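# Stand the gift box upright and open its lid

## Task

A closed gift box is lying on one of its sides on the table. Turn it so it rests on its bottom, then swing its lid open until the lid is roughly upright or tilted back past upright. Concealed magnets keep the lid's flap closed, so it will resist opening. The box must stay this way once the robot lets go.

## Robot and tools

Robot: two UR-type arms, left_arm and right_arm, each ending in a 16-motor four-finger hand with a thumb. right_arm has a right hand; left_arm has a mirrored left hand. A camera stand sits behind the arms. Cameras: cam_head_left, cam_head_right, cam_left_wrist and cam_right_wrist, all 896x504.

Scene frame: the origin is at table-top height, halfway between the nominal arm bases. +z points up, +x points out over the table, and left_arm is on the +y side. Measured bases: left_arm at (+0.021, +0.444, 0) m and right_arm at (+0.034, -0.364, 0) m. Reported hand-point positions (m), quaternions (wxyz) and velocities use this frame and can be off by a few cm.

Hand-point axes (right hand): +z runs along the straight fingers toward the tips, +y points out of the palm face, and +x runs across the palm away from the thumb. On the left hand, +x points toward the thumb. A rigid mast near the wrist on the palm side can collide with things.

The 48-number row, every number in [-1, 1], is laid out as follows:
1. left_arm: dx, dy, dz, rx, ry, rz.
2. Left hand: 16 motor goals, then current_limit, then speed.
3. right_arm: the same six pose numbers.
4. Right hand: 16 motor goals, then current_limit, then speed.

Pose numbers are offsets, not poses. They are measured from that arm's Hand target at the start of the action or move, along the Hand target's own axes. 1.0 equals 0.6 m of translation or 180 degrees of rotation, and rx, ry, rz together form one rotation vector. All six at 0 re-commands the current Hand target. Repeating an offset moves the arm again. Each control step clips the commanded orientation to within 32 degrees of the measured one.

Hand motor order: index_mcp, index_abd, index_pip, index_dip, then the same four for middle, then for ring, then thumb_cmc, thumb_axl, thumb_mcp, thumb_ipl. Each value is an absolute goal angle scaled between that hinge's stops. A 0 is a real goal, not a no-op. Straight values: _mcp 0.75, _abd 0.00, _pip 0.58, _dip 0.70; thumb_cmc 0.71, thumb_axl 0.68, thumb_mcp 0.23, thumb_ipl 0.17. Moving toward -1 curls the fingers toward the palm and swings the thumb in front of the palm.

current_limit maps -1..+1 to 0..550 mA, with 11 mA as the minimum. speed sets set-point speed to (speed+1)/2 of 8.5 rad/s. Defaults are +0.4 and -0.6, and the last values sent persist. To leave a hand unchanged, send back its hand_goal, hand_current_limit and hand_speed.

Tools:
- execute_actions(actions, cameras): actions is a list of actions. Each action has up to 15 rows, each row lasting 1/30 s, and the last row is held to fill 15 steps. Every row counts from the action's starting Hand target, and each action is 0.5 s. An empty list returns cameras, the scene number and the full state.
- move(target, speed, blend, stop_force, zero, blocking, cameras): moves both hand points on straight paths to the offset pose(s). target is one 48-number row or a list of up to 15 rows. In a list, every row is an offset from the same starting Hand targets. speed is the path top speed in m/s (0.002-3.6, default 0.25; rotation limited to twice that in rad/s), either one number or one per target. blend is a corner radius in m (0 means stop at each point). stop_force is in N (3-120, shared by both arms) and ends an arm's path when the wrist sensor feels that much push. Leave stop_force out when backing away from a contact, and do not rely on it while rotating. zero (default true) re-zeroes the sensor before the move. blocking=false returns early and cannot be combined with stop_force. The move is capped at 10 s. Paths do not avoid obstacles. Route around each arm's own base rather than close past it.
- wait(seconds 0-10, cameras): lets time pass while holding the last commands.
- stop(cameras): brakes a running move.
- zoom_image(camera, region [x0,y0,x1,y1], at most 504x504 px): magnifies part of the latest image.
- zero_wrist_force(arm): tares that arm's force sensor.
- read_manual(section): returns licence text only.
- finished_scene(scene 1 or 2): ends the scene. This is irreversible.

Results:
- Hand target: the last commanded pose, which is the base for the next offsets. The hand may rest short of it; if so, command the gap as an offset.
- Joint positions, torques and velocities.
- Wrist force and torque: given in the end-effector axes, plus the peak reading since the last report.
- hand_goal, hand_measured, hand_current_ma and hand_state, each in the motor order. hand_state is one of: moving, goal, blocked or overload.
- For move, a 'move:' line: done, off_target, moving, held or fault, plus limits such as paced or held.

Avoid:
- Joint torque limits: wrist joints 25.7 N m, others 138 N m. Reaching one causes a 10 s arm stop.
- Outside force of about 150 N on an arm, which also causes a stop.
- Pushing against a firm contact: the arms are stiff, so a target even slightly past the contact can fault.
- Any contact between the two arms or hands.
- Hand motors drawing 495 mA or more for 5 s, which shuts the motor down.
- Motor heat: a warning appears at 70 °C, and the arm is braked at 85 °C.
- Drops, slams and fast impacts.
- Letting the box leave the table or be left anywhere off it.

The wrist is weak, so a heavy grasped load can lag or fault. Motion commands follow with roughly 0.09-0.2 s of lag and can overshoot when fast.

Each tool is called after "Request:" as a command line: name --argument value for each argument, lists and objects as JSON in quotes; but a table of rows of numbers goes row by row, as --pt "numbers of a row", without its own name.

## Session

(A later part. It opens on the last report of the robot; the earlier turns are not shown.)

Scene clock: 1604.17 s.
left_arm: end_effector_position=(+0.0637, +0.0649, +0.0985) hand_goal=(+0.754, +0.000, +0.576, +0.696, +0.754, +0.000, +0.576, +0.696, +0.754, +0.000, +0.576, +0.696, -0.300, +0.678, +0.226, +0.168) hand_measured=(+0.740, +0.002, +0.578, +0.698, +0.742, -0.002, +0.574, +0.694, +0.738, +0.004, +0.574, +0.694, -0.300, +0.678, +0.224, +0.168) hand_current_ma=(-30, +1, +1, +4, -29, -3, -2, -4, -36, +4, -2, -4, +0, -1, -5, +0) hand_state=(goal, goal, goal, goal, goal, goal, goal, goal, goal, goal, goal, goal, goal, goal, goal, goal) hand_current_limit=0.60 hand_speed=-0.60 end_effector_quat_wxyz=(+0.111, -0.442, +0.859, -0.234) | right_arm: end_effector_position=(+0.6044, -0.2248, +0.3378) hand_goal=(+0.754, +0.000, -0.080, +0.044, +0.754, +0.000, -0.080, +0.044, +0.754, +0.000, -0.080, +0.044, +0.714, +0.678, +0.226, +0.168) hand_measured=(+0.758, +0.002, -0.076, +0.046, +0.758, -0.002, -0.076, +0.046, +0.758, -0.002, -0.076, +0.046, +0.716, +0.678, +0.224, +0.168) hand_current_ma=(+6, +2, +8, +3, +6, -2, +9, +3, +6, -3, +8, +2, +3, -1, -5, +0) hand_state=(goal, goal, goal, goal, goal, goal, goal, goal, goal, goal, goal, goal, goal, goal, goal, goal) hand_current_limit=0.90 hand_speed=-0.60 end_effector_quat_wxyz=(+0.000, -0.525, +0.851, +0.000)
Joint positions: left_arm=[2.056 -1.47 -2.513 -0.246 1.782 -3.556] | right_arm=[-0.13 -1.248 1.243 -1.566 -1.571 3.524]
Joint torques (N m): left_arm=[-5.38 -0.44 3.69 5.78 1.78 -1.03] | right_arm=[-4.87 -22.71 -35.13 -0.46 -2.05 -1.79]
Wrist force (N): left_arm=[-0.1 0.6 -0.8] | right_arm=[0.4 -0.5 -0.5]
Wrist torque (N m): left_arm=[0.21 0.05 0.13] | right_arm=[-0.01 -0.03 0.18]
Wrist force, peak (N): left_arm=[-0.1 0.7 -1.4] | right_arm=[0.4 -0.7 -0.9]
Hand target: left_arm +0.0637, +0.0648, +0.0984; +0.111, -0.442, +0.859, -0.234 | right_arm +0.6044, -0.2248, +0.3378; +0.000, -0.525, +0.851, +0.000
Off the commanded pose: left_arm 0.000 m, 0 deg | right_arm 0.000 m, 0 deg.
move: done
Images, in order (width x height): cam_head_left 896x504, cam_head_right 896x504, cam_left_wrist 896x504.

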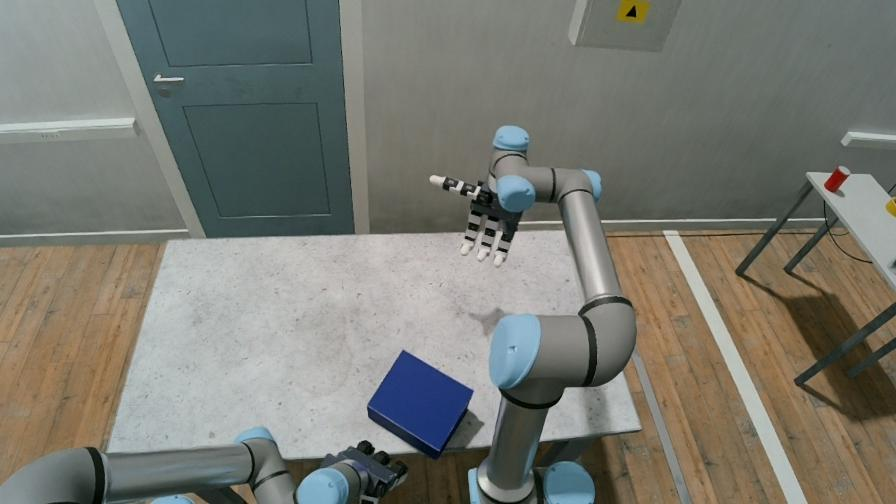

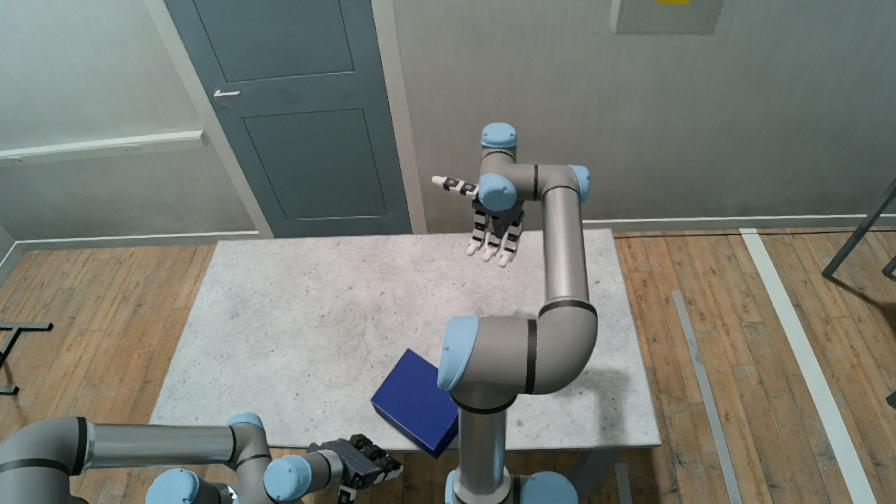

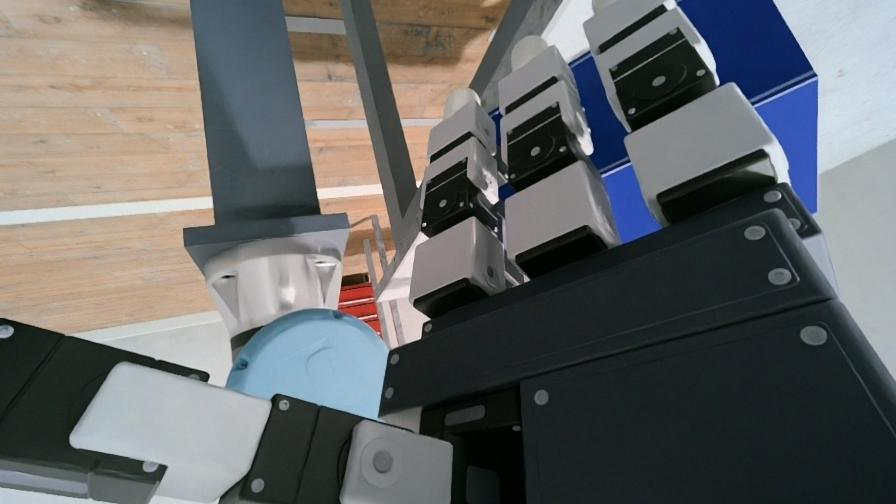

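Request:
move --pt "0 -0.087 0.05 0 0 0 0.754 0 0.576 0.696 0.754 0 0.576 0.696 0.754 0 0.576 0.696 -0.3 0.678 0.226 0.168 0.6 -0.6 0 0 0 0 0 0 0.754 0 -0.081 0.044 0.754 0 -0.081 0.044 0.754 0 -0.081 0.044 0.714 0.678 0.226 0.168 0.9 -0.6" --pt "0 -0.289 0.167 0 0 0 0.754 0 0.576 0.696 0.754 0 0.576 0.696 0.754 0 0.576 0.696 -0.3 0.678 0.226 0.168 0.6 -0.6 0 0 0 0 0 0 0.754 0 -0.081 0.044 0.754 0 -0.081 0.044 0.754 0 -0.081 0.044 0.714 0.678 0.226 0.168 0.9 -0.6" --speed '[0.08,0.03]' --blend '[0.01,0]' --cameras '["cam_head_left","cam_head_right","cam_left_wrist"]'

Request:
zoom_image --camera "cam_head_left" --region '[320, 310, 500, 480]'

Scene clock: 1622.83 s.
left_arm: end_effector_position=(+0.2260, -0.0522, +0.0984) hand_goal=(+0.754, +0.000, +0.576, +0.696, +0.754, +0.000, +0.576, +0.696, +0.754, +0.000, +0.576, +0.696, -0.300, +0.678, +0.226, +0.168) hand_measured=(+0.738, +0.002, +0.572, +0.696, +0.742, -0.002, +0.572, +0.694, +0.738, +0.004, +0.574, +0.694, -0.300, +0.678, +0.224, +0.168) hand_current_ma=(-38, +1, -7, +0, -29, -3, -8, -4, -36, +4, -2, -4, +0, -1, -5, +0) hand_state=(goal, goal, goal, goal, goal, goal, goal, goal, goal, goal, goal, goal, goal, goal, goal, goal) hand_current_limit=0.60 hand_speed=-0.60 end_effector_quat_wxyz=(+0.111, -0.442, +0.859, -0.234) | right_arm: end_effector_position=(+0.6044, -0.2248, +0.3378) hand_goal=(+0.754, +0.000, -0.080, +0.044, +0.754, +0.000, -0.080, +0.044, +0.754, +0.000, -0.080, +0.044, +0.714, +0.678, +0.226, +0.168) hand_measured=(+0.758, +0.002, -0.076, +0.046, +0.758, -0.002, -0.076, +0.046, +0.758, -0.002, -0.076, +0.046, +0.716, +0.678, +0.224, +0.168) hand_current_ma=(+6, +2, +8, +3, +6, -2, +9, +3, +6, -3, +8, +2, +3, -1, -5, +0) hand_state=(goal, goal, goal, goal, goal, goal, goal, goal, goal, goal, goal, goal, goal, goal, goal, goal) hand_current_limit=0.90 hand_speed=-0.60 end_effector_quat_wxyz=(+0.000, -0.525, +0.851, +0.000)
Joint positions: left_arm=[2.242 -1.833 -2.112 -0.256 1.693 -3.39] | right_arm=[-0.13 -1.248 1.243 -1.566 -1.571 3.524]
Joint torques (N m): left_arm=[8.47 18.33 27.1 1.3 -1.49 1.54] | right_arm=[-4.11 -22.8 -35.53 -0.49 -2.09 -1.69]
Wrist force (N): left_arm=[-0.1 1.2 -2.5] | right_arm=[0.1 -0.5 -0.7]
Wrist torque (N m): left_arm=[0.26 -0.04 -0.10] | right_arm=[0.01 0.02 0.16]
Wrist force, peak (N): left_arm=[-0.1 0.6 -3.1] | right_arm=[0.6 -0.7 -0.7]
Hand target: left_arm +0.2261, -0.0523, +0.0984; +0.111, -0.442, +0.859, -0.234 | right_arm +0.6044, -0.2248, +0.3378; +0.000, -0.525, +0.851, +0.000
Off the commanded pose: left_arm 0.000 m, 0 deg | right_arm 0.000 m, 0 deg.
move: done
Images, in order (width x height): cam_head_left 896x504, cam_head_right 896x504, cam_left_wrist 896x504.

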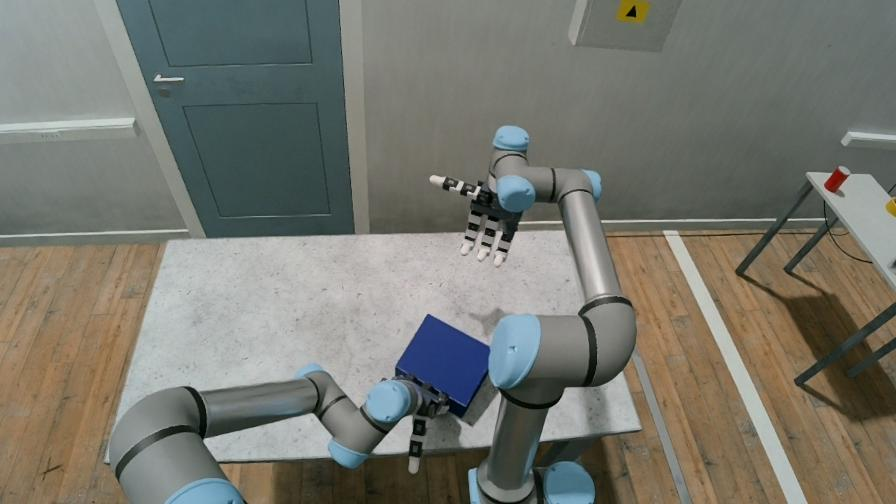

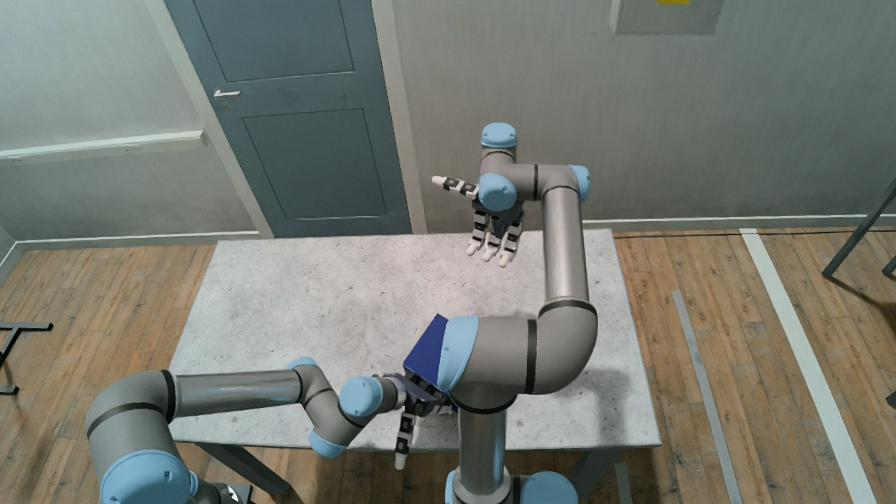

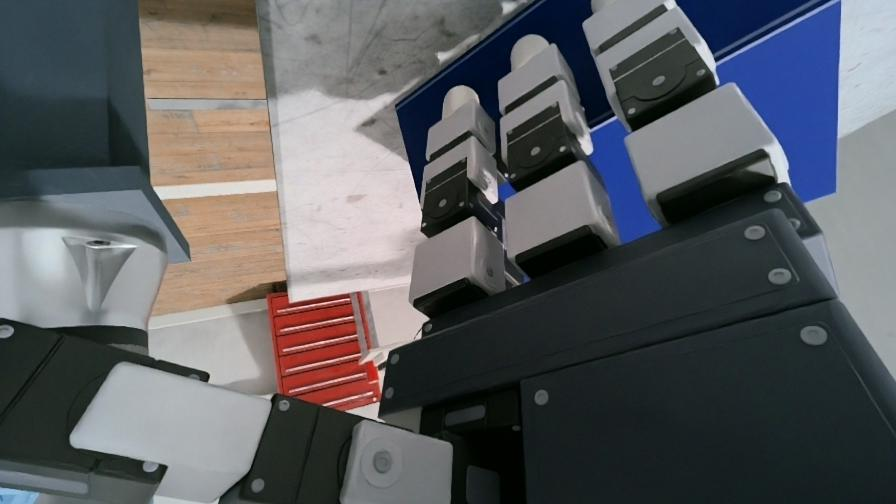

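Scaled by 2.800 from the camera's 896x504 image, which has a finer 1280x720 frame.

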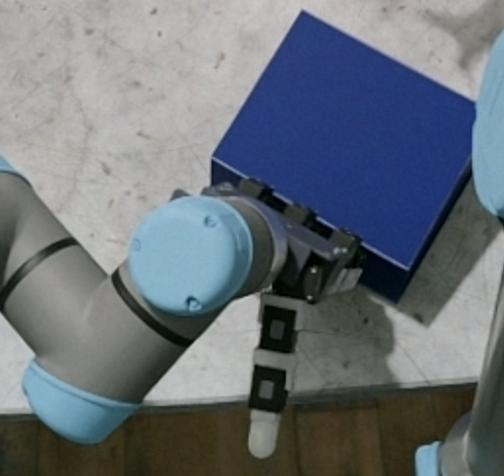

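Request:
move --pt "0 0 0 0 0 0 0.754 0 0.576 0.696 0.754 0 0.576 0.696 0.754 0 0.576 0.696 -0.3 0.678 0.226 0.168 0.6 -0.6 0.051 0.0 0.3 0 0 0.05 0.754 0 -0.081 0.044 0.754 0 -0.081 0.044 0.754 0 -0.081 0.044 0.714 0.678 0.226 0.168 0.9 -0.6" --pt "0 0 0 0 0 0 0.754 0 0.576 0.696 0.754 0 0.576 0.696 0.754 0 0.576 0.696 -0.3 0.678 0.226 0.168 0.6 -0.6 0.051 0.094 0.408 0 0 0.05 0.754 0 -0.081 0.044 0.754 0 -0.081 0.044 0.754 0 -0.081 0.044 0.714 0.678 0.226 0.168 0.9 -0.6" --speed '[0.15,0.05]' --cameras '[]'

Request:
move --target '[0,0,0,0,0,0,0.754,0,0.576,0.696,0.754,0,0.576,0.696,0.754,0,0.576,0.696,-0.3,0.678,0.226,0.168,0.6,-0.6,0,0.17,0,0,0,0,0.754,0,-0.081,0.044,0.754,0,-0.081,0.044,0.754,0,-0.081,0.044,0.714,0.678,0.226,0.168,0.9,-0.6]' --speed 0.02 --stop_force 4 --cameras '["cam_head_left","cam_left_wrist","cam_right_wrist"]'

Request:
zoom_image --camera "cam_head_left" --region '[350, 270, 530, 430]'

Scene clock: 1651.10 s.
left_arm: end_effector_position=(+0.2261, -0.0523, +0.0984) hand_goal=(+0.754, +0.000, +0.576, +0.696, +0.754, +0.000, +0.576, +0.696, +0.754, +0.000, +0.576, +0.696, -0.300, +0.678, +0.226, +0.168) hand_measured=(+0.738, +0.002, +0.572, +0.696, +0.742, -0.002, +0.572, +0.694, +0.738, +0.004, +0.574, +0.694, -0.300, +0.678, +0.224, +0.168) hand_current_ma=(-38, +1, -7, +0, -29, -3, -8, -4, -36, +4, -2, -4, +0, -1, -5, +0) hand_state=(goal, goal, goal, goal, goal, goal, goal, goal, goal, goal, goal, goal, goal, goal, goal, goal) hand_current_limit=0.60 hand_speed=-0.60 end_effector_quat_wxyz=(+0.111, -0.442, +0.859, -0.234) | right_arm: end_effector_position=(+0.5404, -0.2268, +0.0932) hand_goal=(+0.754, +0.000, -0.080, +0.044, +0.754, +0.000, -0.080, +0.044, +0.754, +0.000, -0.080, +0.044, +0.714, +0.678, +0.226, +0.168) hand_measured=(+0.758, +0.002, -0.076, +0.046, +0.758, -0.002, -0.076, +0.046, +0.758, -0.002, -0.076, +0.046, +0.716, +0.678, +0.224, +0.168) hand_current_ma=(+6, +2, +8, +3, +5, -2, +9, +3, +5, -3, +8, +2, +3, -1, -5, +0) hand_state=(goal, goal, goal, goal, goal, goal, goal, goal, goal, goal, goal, goal, goal, goal, goal, goal) hand_current_limit=0.90 hand_speed=-0.60 end_effector_quat_wxyz=(+0.000, -0.456, +0.890, +0.000)
Joint positions: left_arm=[2.242 -1.834 -2.112 -0.256 1.693 -3.39] | right_arm=[-0.163 -1.233 1.894 -2.232 -1.571 3.649]
Joint torques (N m): left_arm=[7.39 17.7 26.66 1.21 -1.35 1.62] | right_arm=[6.85 -19.35 -10.66 -4.13 -0.4 2.25]
Wrist force (N): left_arm=[-0.4 0.8 -3.0] | right_arm=[0.2 -0.5 -1.1]
Wrist torque (N m): left_arm=[0.26 0.01 -0.13] | right_arm=[0.08 -0.04 0.03]
Wrist force, peak (N): left_arm=[-0.3 0.8 -3.1] | right_arm=[0.5 -0.4 -1.7]
Hand target: left_arm +0.2261, -0.0523, +0.0984; +0.111, -0.442, +0.859, -0.234 | right_arm +0.5403, -0.2268, +0.0930; +0.000, -0.456, +0.890, +0.000
Off the commanded pose: left_arm 0.000 m, 0 deg | right_arm 0.000 m, 0 deg.
move: done
No camera images: "cameras" was empty.

Scene clock: 1655.57 s.
left_arm: end_effector_position=(+0.2261, -0.0523, +0.0984) hand_goal=(+0.754, +0.000, +0.576, +0.696, +0.754, +0.000, +0.576, +0.696, +0.754, +0.000, +0.576, +0.696, -0.300, +0.678, +0.226, +0.168) hand_measured=(+0.738, +0.002, +0.572, +0.696, +0.740, -0.002, +0.570, +0.694, +0.738, +0.004, +0.572, +0.694, -0.300, +0.678, +0.224, +0.168) hand_current_ma=(-38, +1, -7, +0, -33, -3, -9, -4, -37, +4, -4, -4, +0, -1, -5, +0) hand_state=(goal, goal, goal, goal, goal, goal, goal, goal, goal, goal, goal, goal, goal, goal, goal, goal) hand_current_limit=0.60 hand_speed=-0.60 end_effector_quat_wxyz=(+0.111, -0.442, +0.859, -0.234) | right_arm: end_effector_position=(+0.4874, -0.1887, +0.0930) hand_goal=(+0.754, +0.000, -0.080, +0.044, +0.754, +0.000, -0.080, +0.044, +0.754, +0.000, -0.080, +0.044, +0.714, +0.678, +0.226, +0.168) hand_measured=(+0.762, +0.002, -0.078, +0.042, +0.760, -0.002, -0.078, +0.042, +0.758, -0.002, -0.076, +0.042, +0.716, +0.678, +0.224, +0.168) hand_current_ma=(+19, +2, +2, -3, +13, -2, +4, -3, +8, -3, +5, -2, +3, -1, -5, +0) hand_state=(goal, goal, goal, goal, goal, goal, goal, goal, goal, goal, goal, goal, goal, goal, goal, goal) hand_current_limit=0.90 hand_speed=-0.60 end_effector_quat_wxyz=(+0.000, -0.456, +0.890, +0.000)
Joint positions: left_arm=[2.242 -1.834 -2.112 -0.256 1.693 -3.39] | right_arm=[-0.099 -1.327 2.026 -2.27 -1.571 3.713]
Joint torques (N m): left_arm=[6.46 17.13 26.78 2.4 -1.17 1.71] | right_arm=[-6 -14.83 -30.04 -0.39 2.83 -1.85]
Wrist force (N): left_arm=[-0.4 1.8 -2.2] | right_arm=[0.2 -0.8 -0.2]
Wrist torque (N m): left_arm=[0.25 0.03 -0.12] | right_arm=[0.01 0.00 0.07]
Wrist force, peak (N): left_arm=[-0.4 1.6 -4.5] | right_arm=[0.5 -5.6 -3.5]
Hand target: left_arm +0.2261, -0.0523, +0.0984; +0.111, -0.442, +0.859, -0.234 | right_arm +0.4874, -0.1887, +0.0930; +0.000, -0.456, +0.890, +0.000 (not the last commanded pose)
Off the commanded pose: left_arm 0.000 m, 0 deg | right_arm 0.037 m, 0 deg.
move: contact (right_arm)
Images, in order (width x height): cam_head_left 896x504, cam_left_wrist 896x504, cam_right_wrist 896x504.

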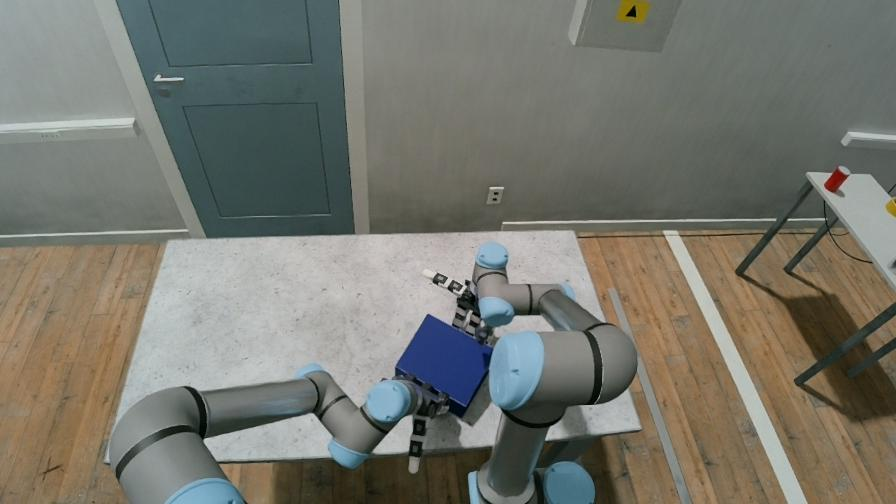

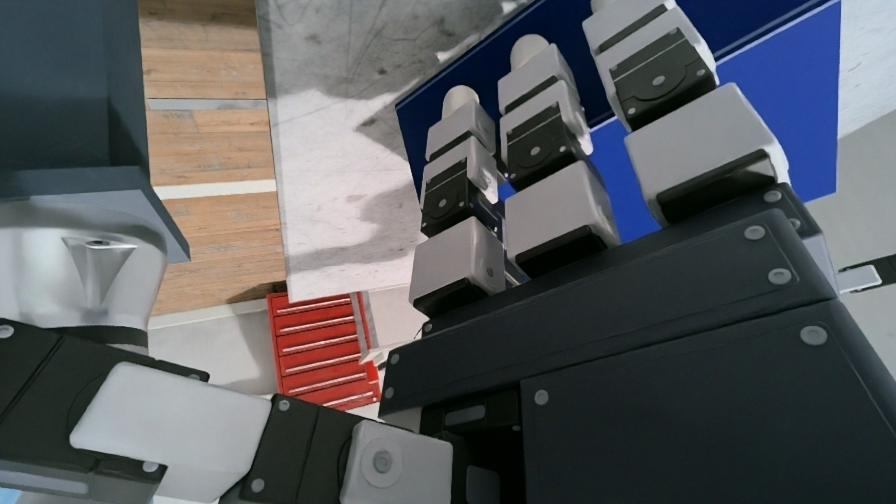

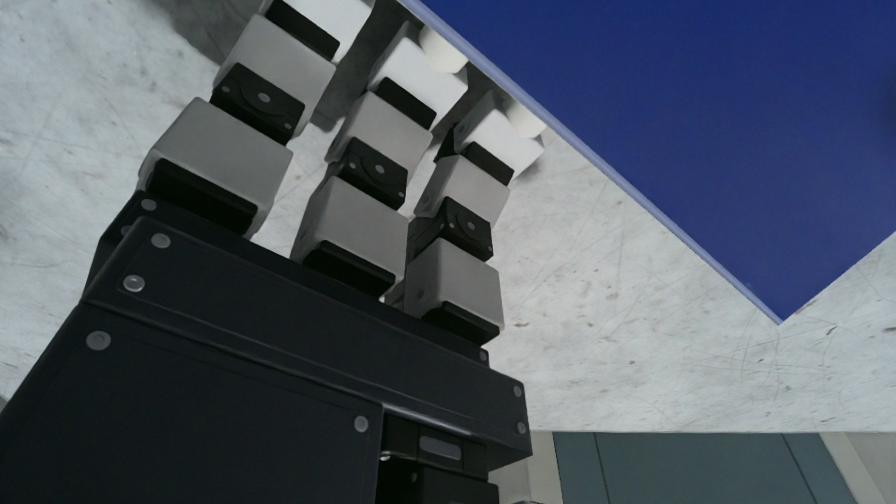

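Scaled by 2.800 from the camera's 896x504 image, which has a finer 1280x720 frame.

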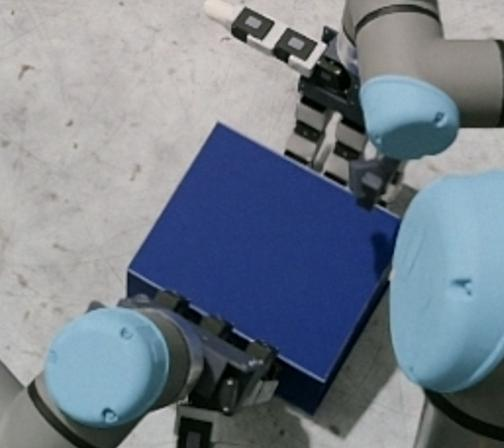

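Request:
move --pt "0 0 0 0 0 0 0.754 0 0.576 0.696 0.754 0 0.576 0.696 0.754 0 0.576 0.696 -0.3 0.678 0.226 0.168 0.6 -0.6 0 0.015 0 0 0 0 0.754 0 -0.081 0.044 0.754 0 -0.081 0.044 0.754 0 -0.081 0.044 0.714 0.678 0.226 0.168 0.9 -0.6" --pt "0 0 0 0 0 0 0.754 0 0.576 0.696 0.754 0 0.576 0.696 0.754 0 0.576 0.696 -0.3 0.678 0.226 0.168 0.6 -0.6 0 0.018 -0.142 0 0 0 0.754 0 -0.081 0.044 0.754 0 -0.081 0.044 0.754 0 -0.081 0.044 0.714 0.678 0.226 0.168 0.9 -0.6" --speed 0.02 --cameras '["cam_head_left","cam_left_wrist","cam_right_wrist"]'

Request:
zoom_image --camera "cam_head_left" --region '[350, 270, 530, 430]'

Scene clock: 1681.70 s.
left_arm: end_effector_position=(+0.2261, -0.0523, +0.0984) hand_goal=(+0.754, +0.000, +0.576, +0.696, +0.754, +0.000, +0.576, +0.696, +0.754, +0.000, +0.576, +0.696, -0.300, +0.678, +0.226, +0.168) hand_measured=(+0.740, +0.002, +0.570, +0.694, +0.740, -0.002, +0.570, +0.692, +0.738, +0.002, +0.570, +0.692, -0.300, +0.678, +0.224, +0.168) hand_current_ma=(-33, +3, -9, -4, -33, -1, -11, -5, -41, +3, -9, -5, +0, -1, -5, +0) hand_state=(goal, goal, goal, goal, goal, goal, goal, goal, goal, goal, goal, goal, goal, goal, goal, goal) hand_current_limit=0.60 hand_speed=-0.60 end_effector_quat_wxyz=(+0.111, -0.442, +0.859, -0.234) | right_arm: end_effector_position=(+0.4786, -0.1823, +0.1781) hand_goal=(+0.754, +0.000, -0.080, +0.044, +0.754, +0.000, -0.080, +0.044, +0.754, +0.000, -0.080, +0.044, +0.714, +0.678, +0.226, +0.168) hand_measured=(+0.766, +0.002, -0.070, +0.050, +0.766, +0.000, -0.068, +0.050, +0.764, +0.000, -0.070, +0.050, +0.716, +0.678, +0.224, +0.168) hand_current_ma=(+31, +4, +24, +12, +27, +0, +26, +13, +25, +0, +23, +13, +3, -1, -5, +0) hand_state=(goal, goal, goal, goal, goal, goal, goal, goal, goal, goal, goal, goal, goal, goal, goal, goal) hand_current_limit=0.90 hand_speed=-0.60 end_effector_quat_wxyz=(+0.000, -0.456, +0.890, +0.000)
Joint positions: left_arm=[2.242 -1.834 -2.112 -0.256 1.693 -3.39] | right_arm=[-0.087 -1.464 1.933 -2.04 -1.571 3.725]
Joint torques (N m): left_arm=[5.95 23.85 26.72 4.84 1.21 1.4] | right_arm=[7.38 -36.93 -34.07 -0.33 0.09 2.25]
Wrist force (N): left_arm=[-0.2 0.6 -0.7] | right_arm=[0.4 -0.7 -0.2]
Wrist torque (N m): left_arm=[0.20 0.03 -0.08] | right_arm=[0.09 -0.05 0.02]
Wrist force, peak (N): left_arm=[0.2 10.6 -7.5] | right_arm=[0.5 -17.0 -8.6]
Hand target: left_arm +0.2261, -0.0523, +0.0984; +0.111, -0.442, +0.859, -0.234 | right_arm +0.4786, -0.1824, +0.1782; +0.000, -0.456, +0.890, +0.000
Off the commanded pose: left_arm 0.000 m, 0 deg | right_arm 0.000 m, 0 deg.
move: done
Images, in order (width x height): cam_head_left 896x504, cam_left_wrist 896x504, cam_right_wrist 896x504.

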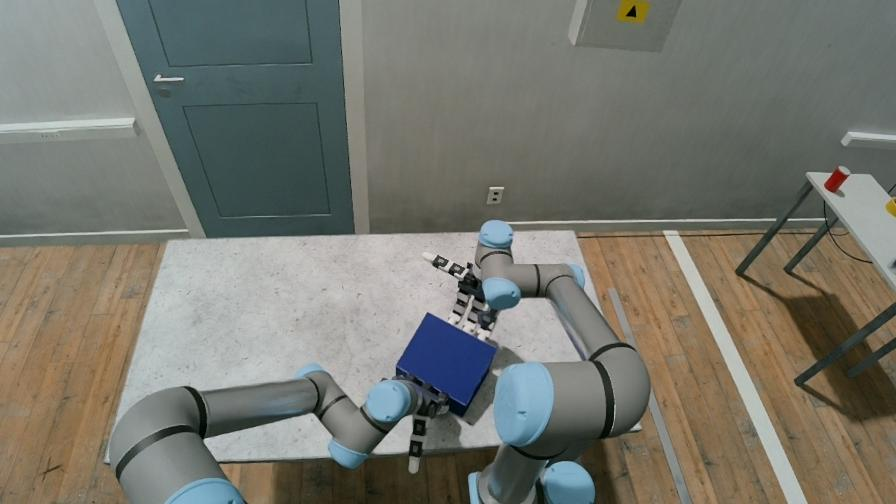

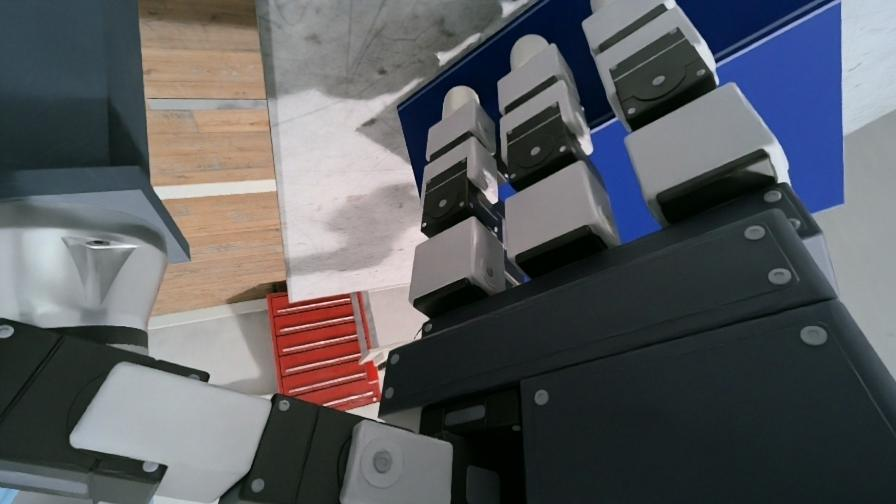

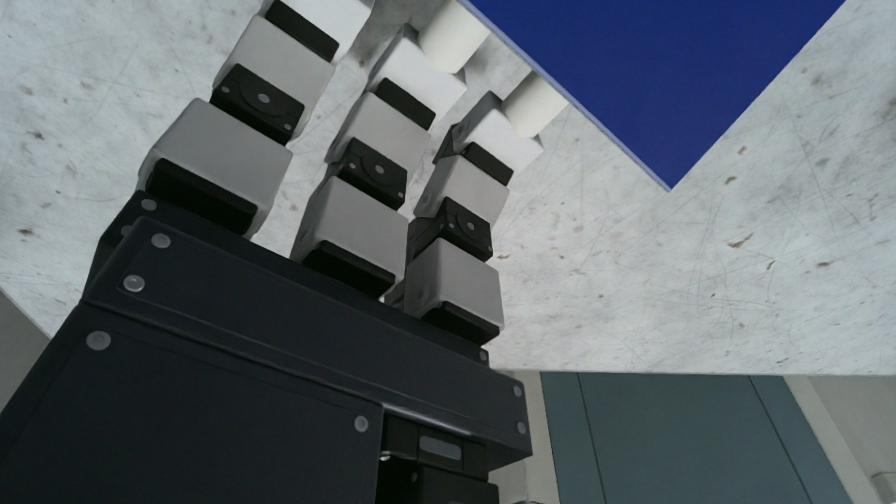

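Scaled by 2.800 from the camera's 896x504 image, which has a finer 1280x720 frame.

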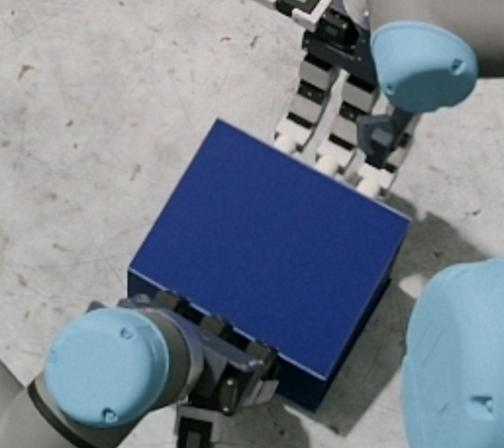

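Request:
move --target '[0,0,0,0,0,0,0.754,0,0.576,0.696,0.754,0,0.576,0.696,0.754,0,0.576,0.696,-0.3,0.678,0.226,0.168,0.6,-0.6,0,0.05,-0.008,0,0,0,0.754,0,-0.081,0.044,0.754,0,-0.081,0.044,0.754,0,-0.081,0.044,0.714,0.678,0.226,0.168,0.9,-0.6]' --speed 0.02 --stop_force 4 --cameras '["cam_head_left","cam_left_wrist","cam_right_wrist"]'

Request:
zoom_image --camera "cam_head_left" --region '[350, 270, 530, 430]'

Request:
zoom_image --camera "cam_right_wrist" --region '[400, 0, 720, 230]'

Scene clock: 1698.77 s.
left_arm: end_effector_position=(+0.2261, -0.0523, +0.0984) hand_goal=(+0.754, +0.000, +0.576, +0.696, +0.754, +0.000, +0.576, +0.696, +0.754, +0.000, +0.576, +0.696, -0.300, +0.678, +0.226, +0.168) hand_measured=(+0.740, +0.002, +0.570, +0.694, +0.740, -0.002, +0.570, +0.692, +0.738, +0.002, +0.570, +0.692, -0.300, +0.678, +0.224, +0.168) hand_current_ma=(-33, +3, -9, -4, -33, -1, -11, -5, -41, +3, -9, -5, +0, -1, -5, +0) hand_state=(goal, goal, goal, goal, goal, goal, goal, goal, goal, goal, goal, goal, goal, goal, goal, goal) hand_current_limit=0.60 hand_speed=-0.60 end_effector_quat_wxyz=(+0.111, -0.442, +0.859, -0.234) | right_arm: end_effector_position=(+0.4542, -0.1648, +0.1830) hand_goal=(+0.754, +0.000, -0.080, +0.044, +0.754, +0.000, -0.080, +0.044, +0.754, +0.000, -0.080, +0.044, +0.714, +0.678, +0.226, +0.168) hand_measured=(+0.766, +0.002, -0.072, +0.046, +0.766, +0.000, -0.070, +0.046, +0.764, +0.000, -0.072, +0.046, +0.716, +0.678, +0.224, +0.168) hand_current_ma=(+31, +3, +19, +4, +27, +0, +20, +5, +25, +0, +18, +5, +3, -1, -5, +0) hand_state=(goal, goal, goal, goal, goal, goal, goal, goal, goal, goal, goal, goal, goal, goal, goal, goal) hand_current_limit=0.90 hand_speed=-0.60 end_effector_quat_wxyz=(+0.000, -0.456, +0.890, +0.000)
Joint positions: left_arm=[2.242 -1.834 -2.112 -0.256 1.693 -3.39] | right_arm=[-0.052 -1.515 1.975 -2.031 -1.571 3.76]
Joint torques (N m): left_arm=[5.85 26.69 27.11 1.33 1.89 1.54] | right_arm=[7.58 -34.82 -13.55 -0.39 -1.39 2.28]
Wrist force (N): left_arm=[-0.4 1.0 -1.5] | right_arm=[0.4 -1.0 -0.3]
Wrist torque (N m): left_arm=[0.24 0.05 -0.10] | right_arm=[0.11 -0.07 0.01]
Wrist force, peak (N): left_arm=[-0.3 1.3 -1.4] | right_arm=[0.6 -2.3 -1.2]
Hand target: left_arm +0.2261, -0.0523, +0.0984; +0.111, -0.442, +0.859, -0.234 | right_arm +0.4542, -0.1648, +0.1830; +0.000, -0.456, +0.890, +0.000
Off the commanded pose: left_arm 0.000 m, 0 deg | right_arm 0.000 m, 0 deg.
move: done
Images, in order (width x height): cam_head_left 896x504, cam_left_wrist 896x504, cam_right_wrist 896x504.

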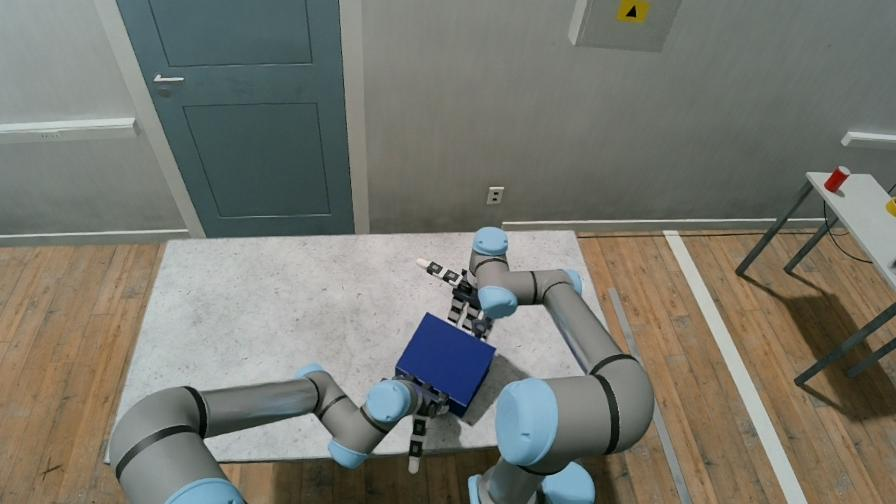

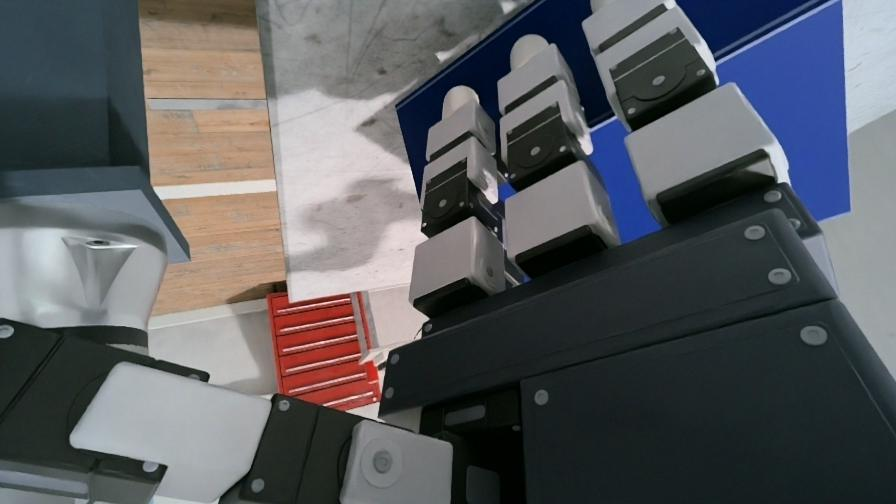

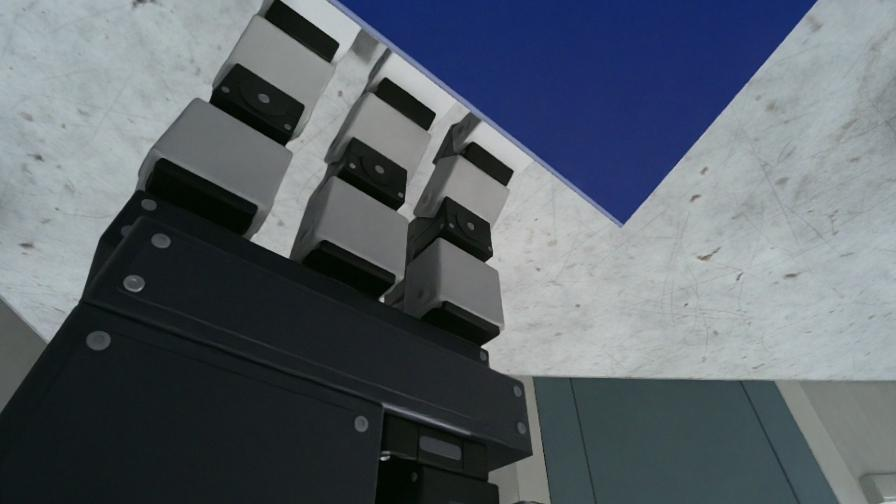

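Scaled by 2.800 from the camera's 896x504 image, which has a finer 1280x720 frame.

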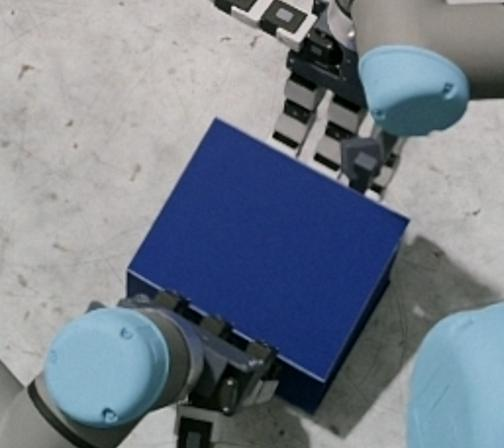

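Scaled by 1.575 from the camera's 896x504 image, which has a finer 1280x720 frame.

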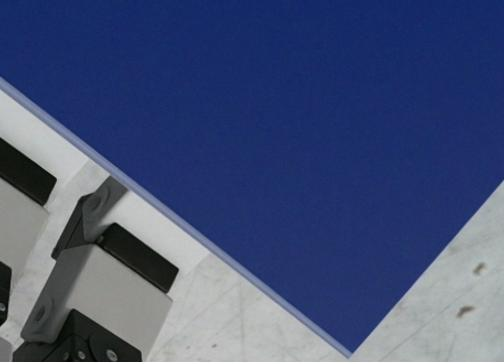

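Request:
move --pt "0 0 0 0 0 0 0.754 0 0.576 0.696 0.754 0 0.576 0.696 0.754 0 0.576 0.696 -0.3 0.678 0.226 0.168 0.6 -0.6 0 0.045 -0.09 0 0 0 0.754 0 -0.081 0.044 0.754 0 -0.081 0.044 0.754 0 -0.081 0.044 0.714 0.678 0.226 0.168 0.9 -0.6" --pt "0 0 0 0 0 0 0.754 0 0.576 0.696 0.754 0 0.576 0.696 0.754 0 0.576 0.696 -0.3 0.678 0.226 0.168 0.6 -0.6 0 0.138 -0.178 0 0 0 0.754 0 -0.081 0.044 0.754 0 -0.081 0.044 0.754 0 -0.081 0.044 0.714 0.678 0.226 0.168 0.9 -0.6" --speed 0.04 --blend '[0.015,0]' --cameras '["cam_head_left","cam_head_right","cam_left_wrist","cam_right_wrist"]'

Request:
zoom_image --camera "cam_head_left" --region '[350, 270, 530, 430]'

Scene clock: 1716.80 s.
left_arm: end_effector_position=(+0.2261, -0.0523, +0.0984) hand_goal=(+0.754, +0.000, +0.576, +0.696, +0.754, +0.000, +0.576, +0.696, +0.754, +0.000, +0.576, +0.696, -0.300, +0.678, +0.226, +0.168) hand_measured=(+0.740, +0.002, +0.570, +0.694, +0.740, -0.002, +0.570, +0.692, +0.738, +0.002, +0.570, +0.692, -0.300, +0.678, +0.224, +0.168) hand_current_ma=(-33, +3, -9, -4, -33, -1, -11, -5, -41, +3, -9, -5, +0, -1, -5, +0) hand_state=(goal, goal, goal, goal, goal, goal, goal, goal, goal, goal, goal, goal, goal, goal, goal, goal) hand_current_limit=0.60 hand_speed=-0.60 end_effector_quat_wxyz=(+0.111, -0.442, +0.859, -0.234) | right_arm: end_effector_position=(+0.3871, -0.1165, +0.2897) hand_goal=(+0.754, +0.000, -0.080, +0.044, +0.754, +0.000, -0.080, +0.044, +0.754, +0.000, -0.080, +0.044, +0.714, +0.678, +0.226, +0.168) hand_measured=(+0.762, +0.002, -0.072, +0.046, +0.760, +0.000, -0.072, +0.046, +0.760, +0.000, -0.072, +0.046, +0.716, +0.678, +0.224, +0.168) hand_current_ma=(+18, +3, +16, +4, +14, +0, +17, +5, +12, +0, +15, +5, +3, -1, -5, +0) hand_state=(goal, goal, goal, goal, goal, goal, goal, goal, goal, goal, goal, goal, goal, goal, goal, goal) hand_current_limit=0.90 hand_speed=-0.60 end_effector_quat_wxyz=(+0.000, -0.456, +0.890, +0.000)
Joint positions: left_arm=[2.242 -1.834 -2.112 -0.256 1.693 -3.39] | right_arm=[0.063 -1.715 1.878 -1.734 -1.571 3.875]
Joint torques (N m): left_arm=[5.09 30 26.95 1.25 1.69 1.57] | right_arm=[7.55 -28.08 -35.15 -0.32 1.03 2.12]
Wrist force (N): left_arm=[-0.2 0.7 -1.3] | right_arm=[0.8 -0.5 -1.1]
Wrist torque (N m): left_arm=[0.19 0.04 -0.08] | right_arm=[0.15 -0.11 0.01]
Wrist force, peak (N): left_arm=[-0.3 0.7 -1.7] | right_arm=[0.6 -1.2 -1.0]
Hand target: left_arm +0.2261, -0.0523, +0.0984; +0.111, -0.442, +0.859, -0.234 | right_arm +0.3870, -0.1165, +0.2898; +0.000, -0.456, +0.890, +0.000
Off the commanded pose: left_arm 0.000 m, 0 deg | right_arm 0.000 m, 0 deg.
move: done

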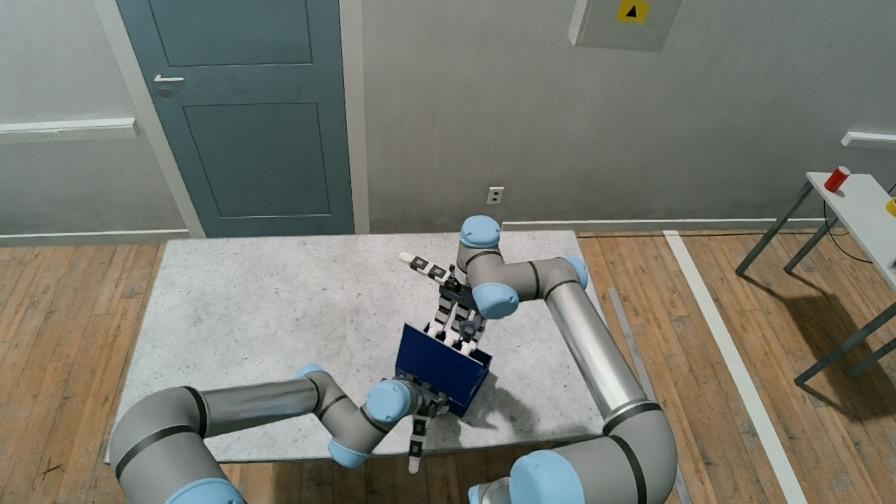

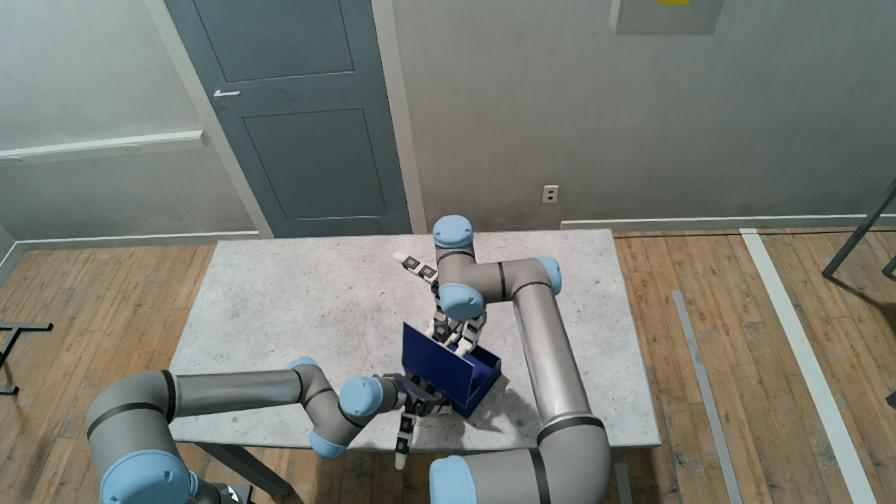

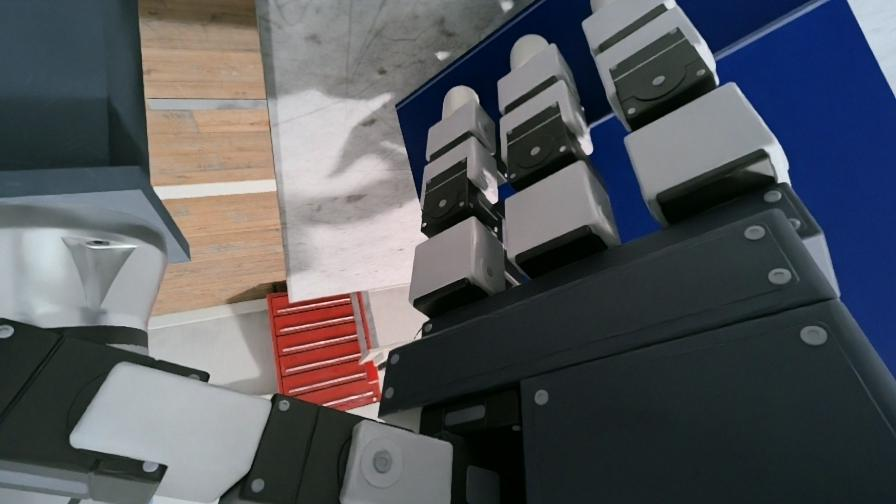

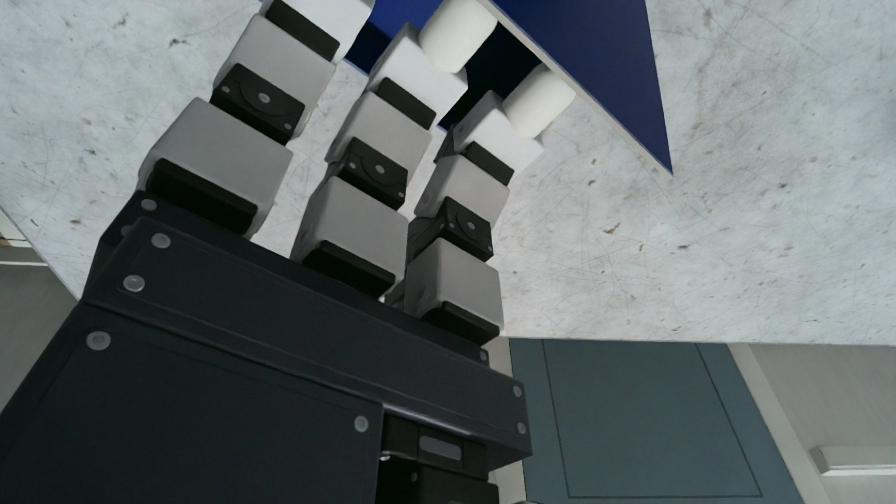

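Scaled by 2.800 from the camera's 896x504 image, which has a finer 1280x720 frame.

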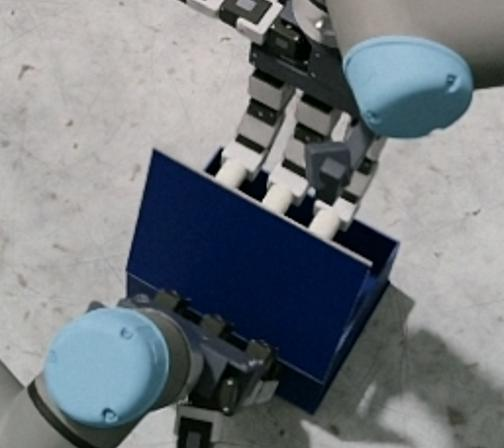

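Request:
move --pt "0 0 0 0 0 0 0.754 0 0.576 0.696 0.754 0 0.576 0.696 0.754 0 0.576 0.696 -0.3 0.678 0.226 0.168 0.6 -0.6 0 0.097 -0.039 0 0 0 0.754 0 -0.081 0.044 0.754 0 -0.081 0.044 0.754 0 -0.081 0.044 0.714 0.678 0.226 0.168 0.9 -0.6" --pt "0 0 0 0 0 0 0.754 0 0.576 0.696 0.754 0 0.576 0.696 0.754 0 0.576 0.696 -0.3 0.678 0.226 0.168 0.6 -0.6 0 0.15 -0.042 0 0 0 0.754 0 -0.081 0.044 0.754 0 -0.081 0.044 0.754 0 -0.081 0.044 0.714 0.678 0.226 0.168 0.9 -0.6" --speed 0.05 --blend 0.02 --cameras '["cam_head_left","cam_left_wrist"]'

Request:
zoom_image --camera "cam_head_left" --region '[330, 230, 550, 430]'

Scene clock: 1766.43 s.
left_arm: end_effector_position=(+0.2261, -0.0523, +0.0984) hand_goal=(+0.754, +0.000, +0.576, +0.696, +0.754, +0.000, +0.576, +0.696, +0.754, +0.000, +0.576, +0.696, -0.300, +0.678, +0.226, +0.168) hand_measured=(+0.740, +0.002, +0.570, +0.694, +0.740, -0.002, +0.570, +0.692, +0.738, +0.002, +0.570, +0.692, -0.300, +0.678, +0.224, +0.168) hand_current_ma=(-33, +3, -8, -4, -33, -1, -11, -5, -41, +3, -9, -5, +0, -1, -5, +0) hand_state=(goal, goal, goal, goal, goal, goal, goal, goal, goal, goal, goal, goal, goal, goal, goal, goal) hand_current_limit=0.60 hand_speed=-0.60 end_effector_quat_wxyz=(+0.111, -0.442, +0.859, -0.234) | right_arm: end_effector_position=(+0.3140, -0.0640, +0.3150) hand_goal=(+0.754, +0.000, -0.080, +0.044, +0.754, +0.000, -0.080, +0.044, +0.754, +0.000, -0.080, +0.044, +0.714, +0.678, +0.226, +0.168) hand_measured=(+0.758, +0.002, -0.074, +0.046, +0.758, +0.000, -0.074, +0.046, +0.758, +0.000, -0.076, +0.046, +0.716, +0.678, +0.224, +0.168) hand_current_ma=(+6, +3, +10, +4, +5, +0, +11, +5, +6, +0, +8, +4, +3, -1, -5, +0) hand_state=(goal, goal, goal, goal, goal, goal, goal, goal, goal, goal, goal, goal, goal, goal, goal, goal) hand_current_limit=0.90 hand_speed=-0.60 end_effector_quat_wxyz=(+0.000, -0.456, +0.890, +0.000)
Joint positions: left_arm=[2.242 -1.834 -2.112 -0.256 1.693 -3.39] | right_arm=[0.224 -1.822 1.898 -1.646 -1.571 4.036]
Joint torques (N m): left_arm=[3.93 33.7 25.54 3.07 1.79 1.4] | right_arm=[6.44 -24.21 -15.86 -0.54 -1.04 2.3]
Wrist force (N): left_arm=[-0.5 2.3 -0.2] | right_arm=[0.4 -0.4 -0.8]
Wrist torque (N m): left_arm=[0.14 0.06 -0.12] | right_arm=[0.05 -0.08 -0.03]
Wrist force, peak (N): left_arm=[-0.4 2.4 -0.5] | right_arm=[1.0 -0.7 -1.2]
Hand target: left_arm +0.2261, -0.0523, +0.0984; +0.111, -0.442, +0.859, -0.234 | right_arm +0.3139, -0.0639, +0.3150; +0.000, -0.456, +0.890, +0.000
Off the commanded pose: left_arm 0.000 m, 0 deg | right_arm 0.000 m, 0 deg.
move: done; blend cut to 0.0159 m at target 1
Images, in order (width x height): cam_head_left 896x504, cam_left_wrist 896x504.

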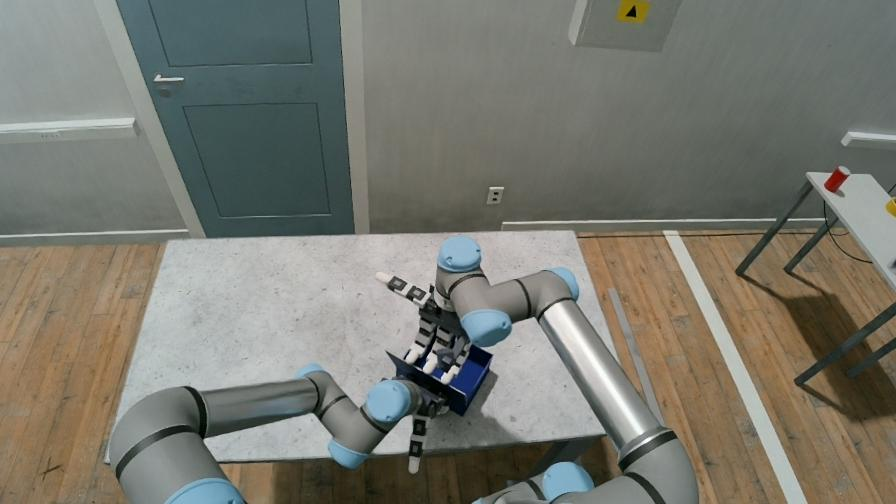

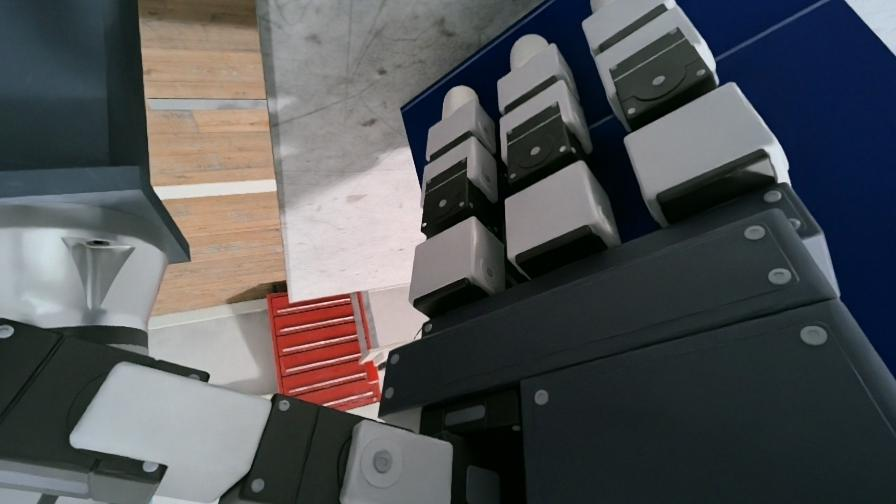

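Scaled by 2.291 from the camera's 896x504 image, which has a finer 1280x720 frame.

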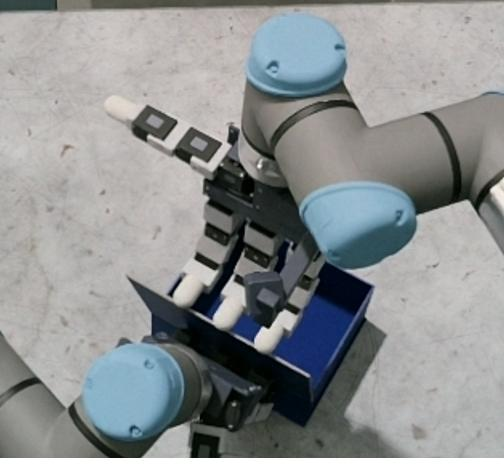

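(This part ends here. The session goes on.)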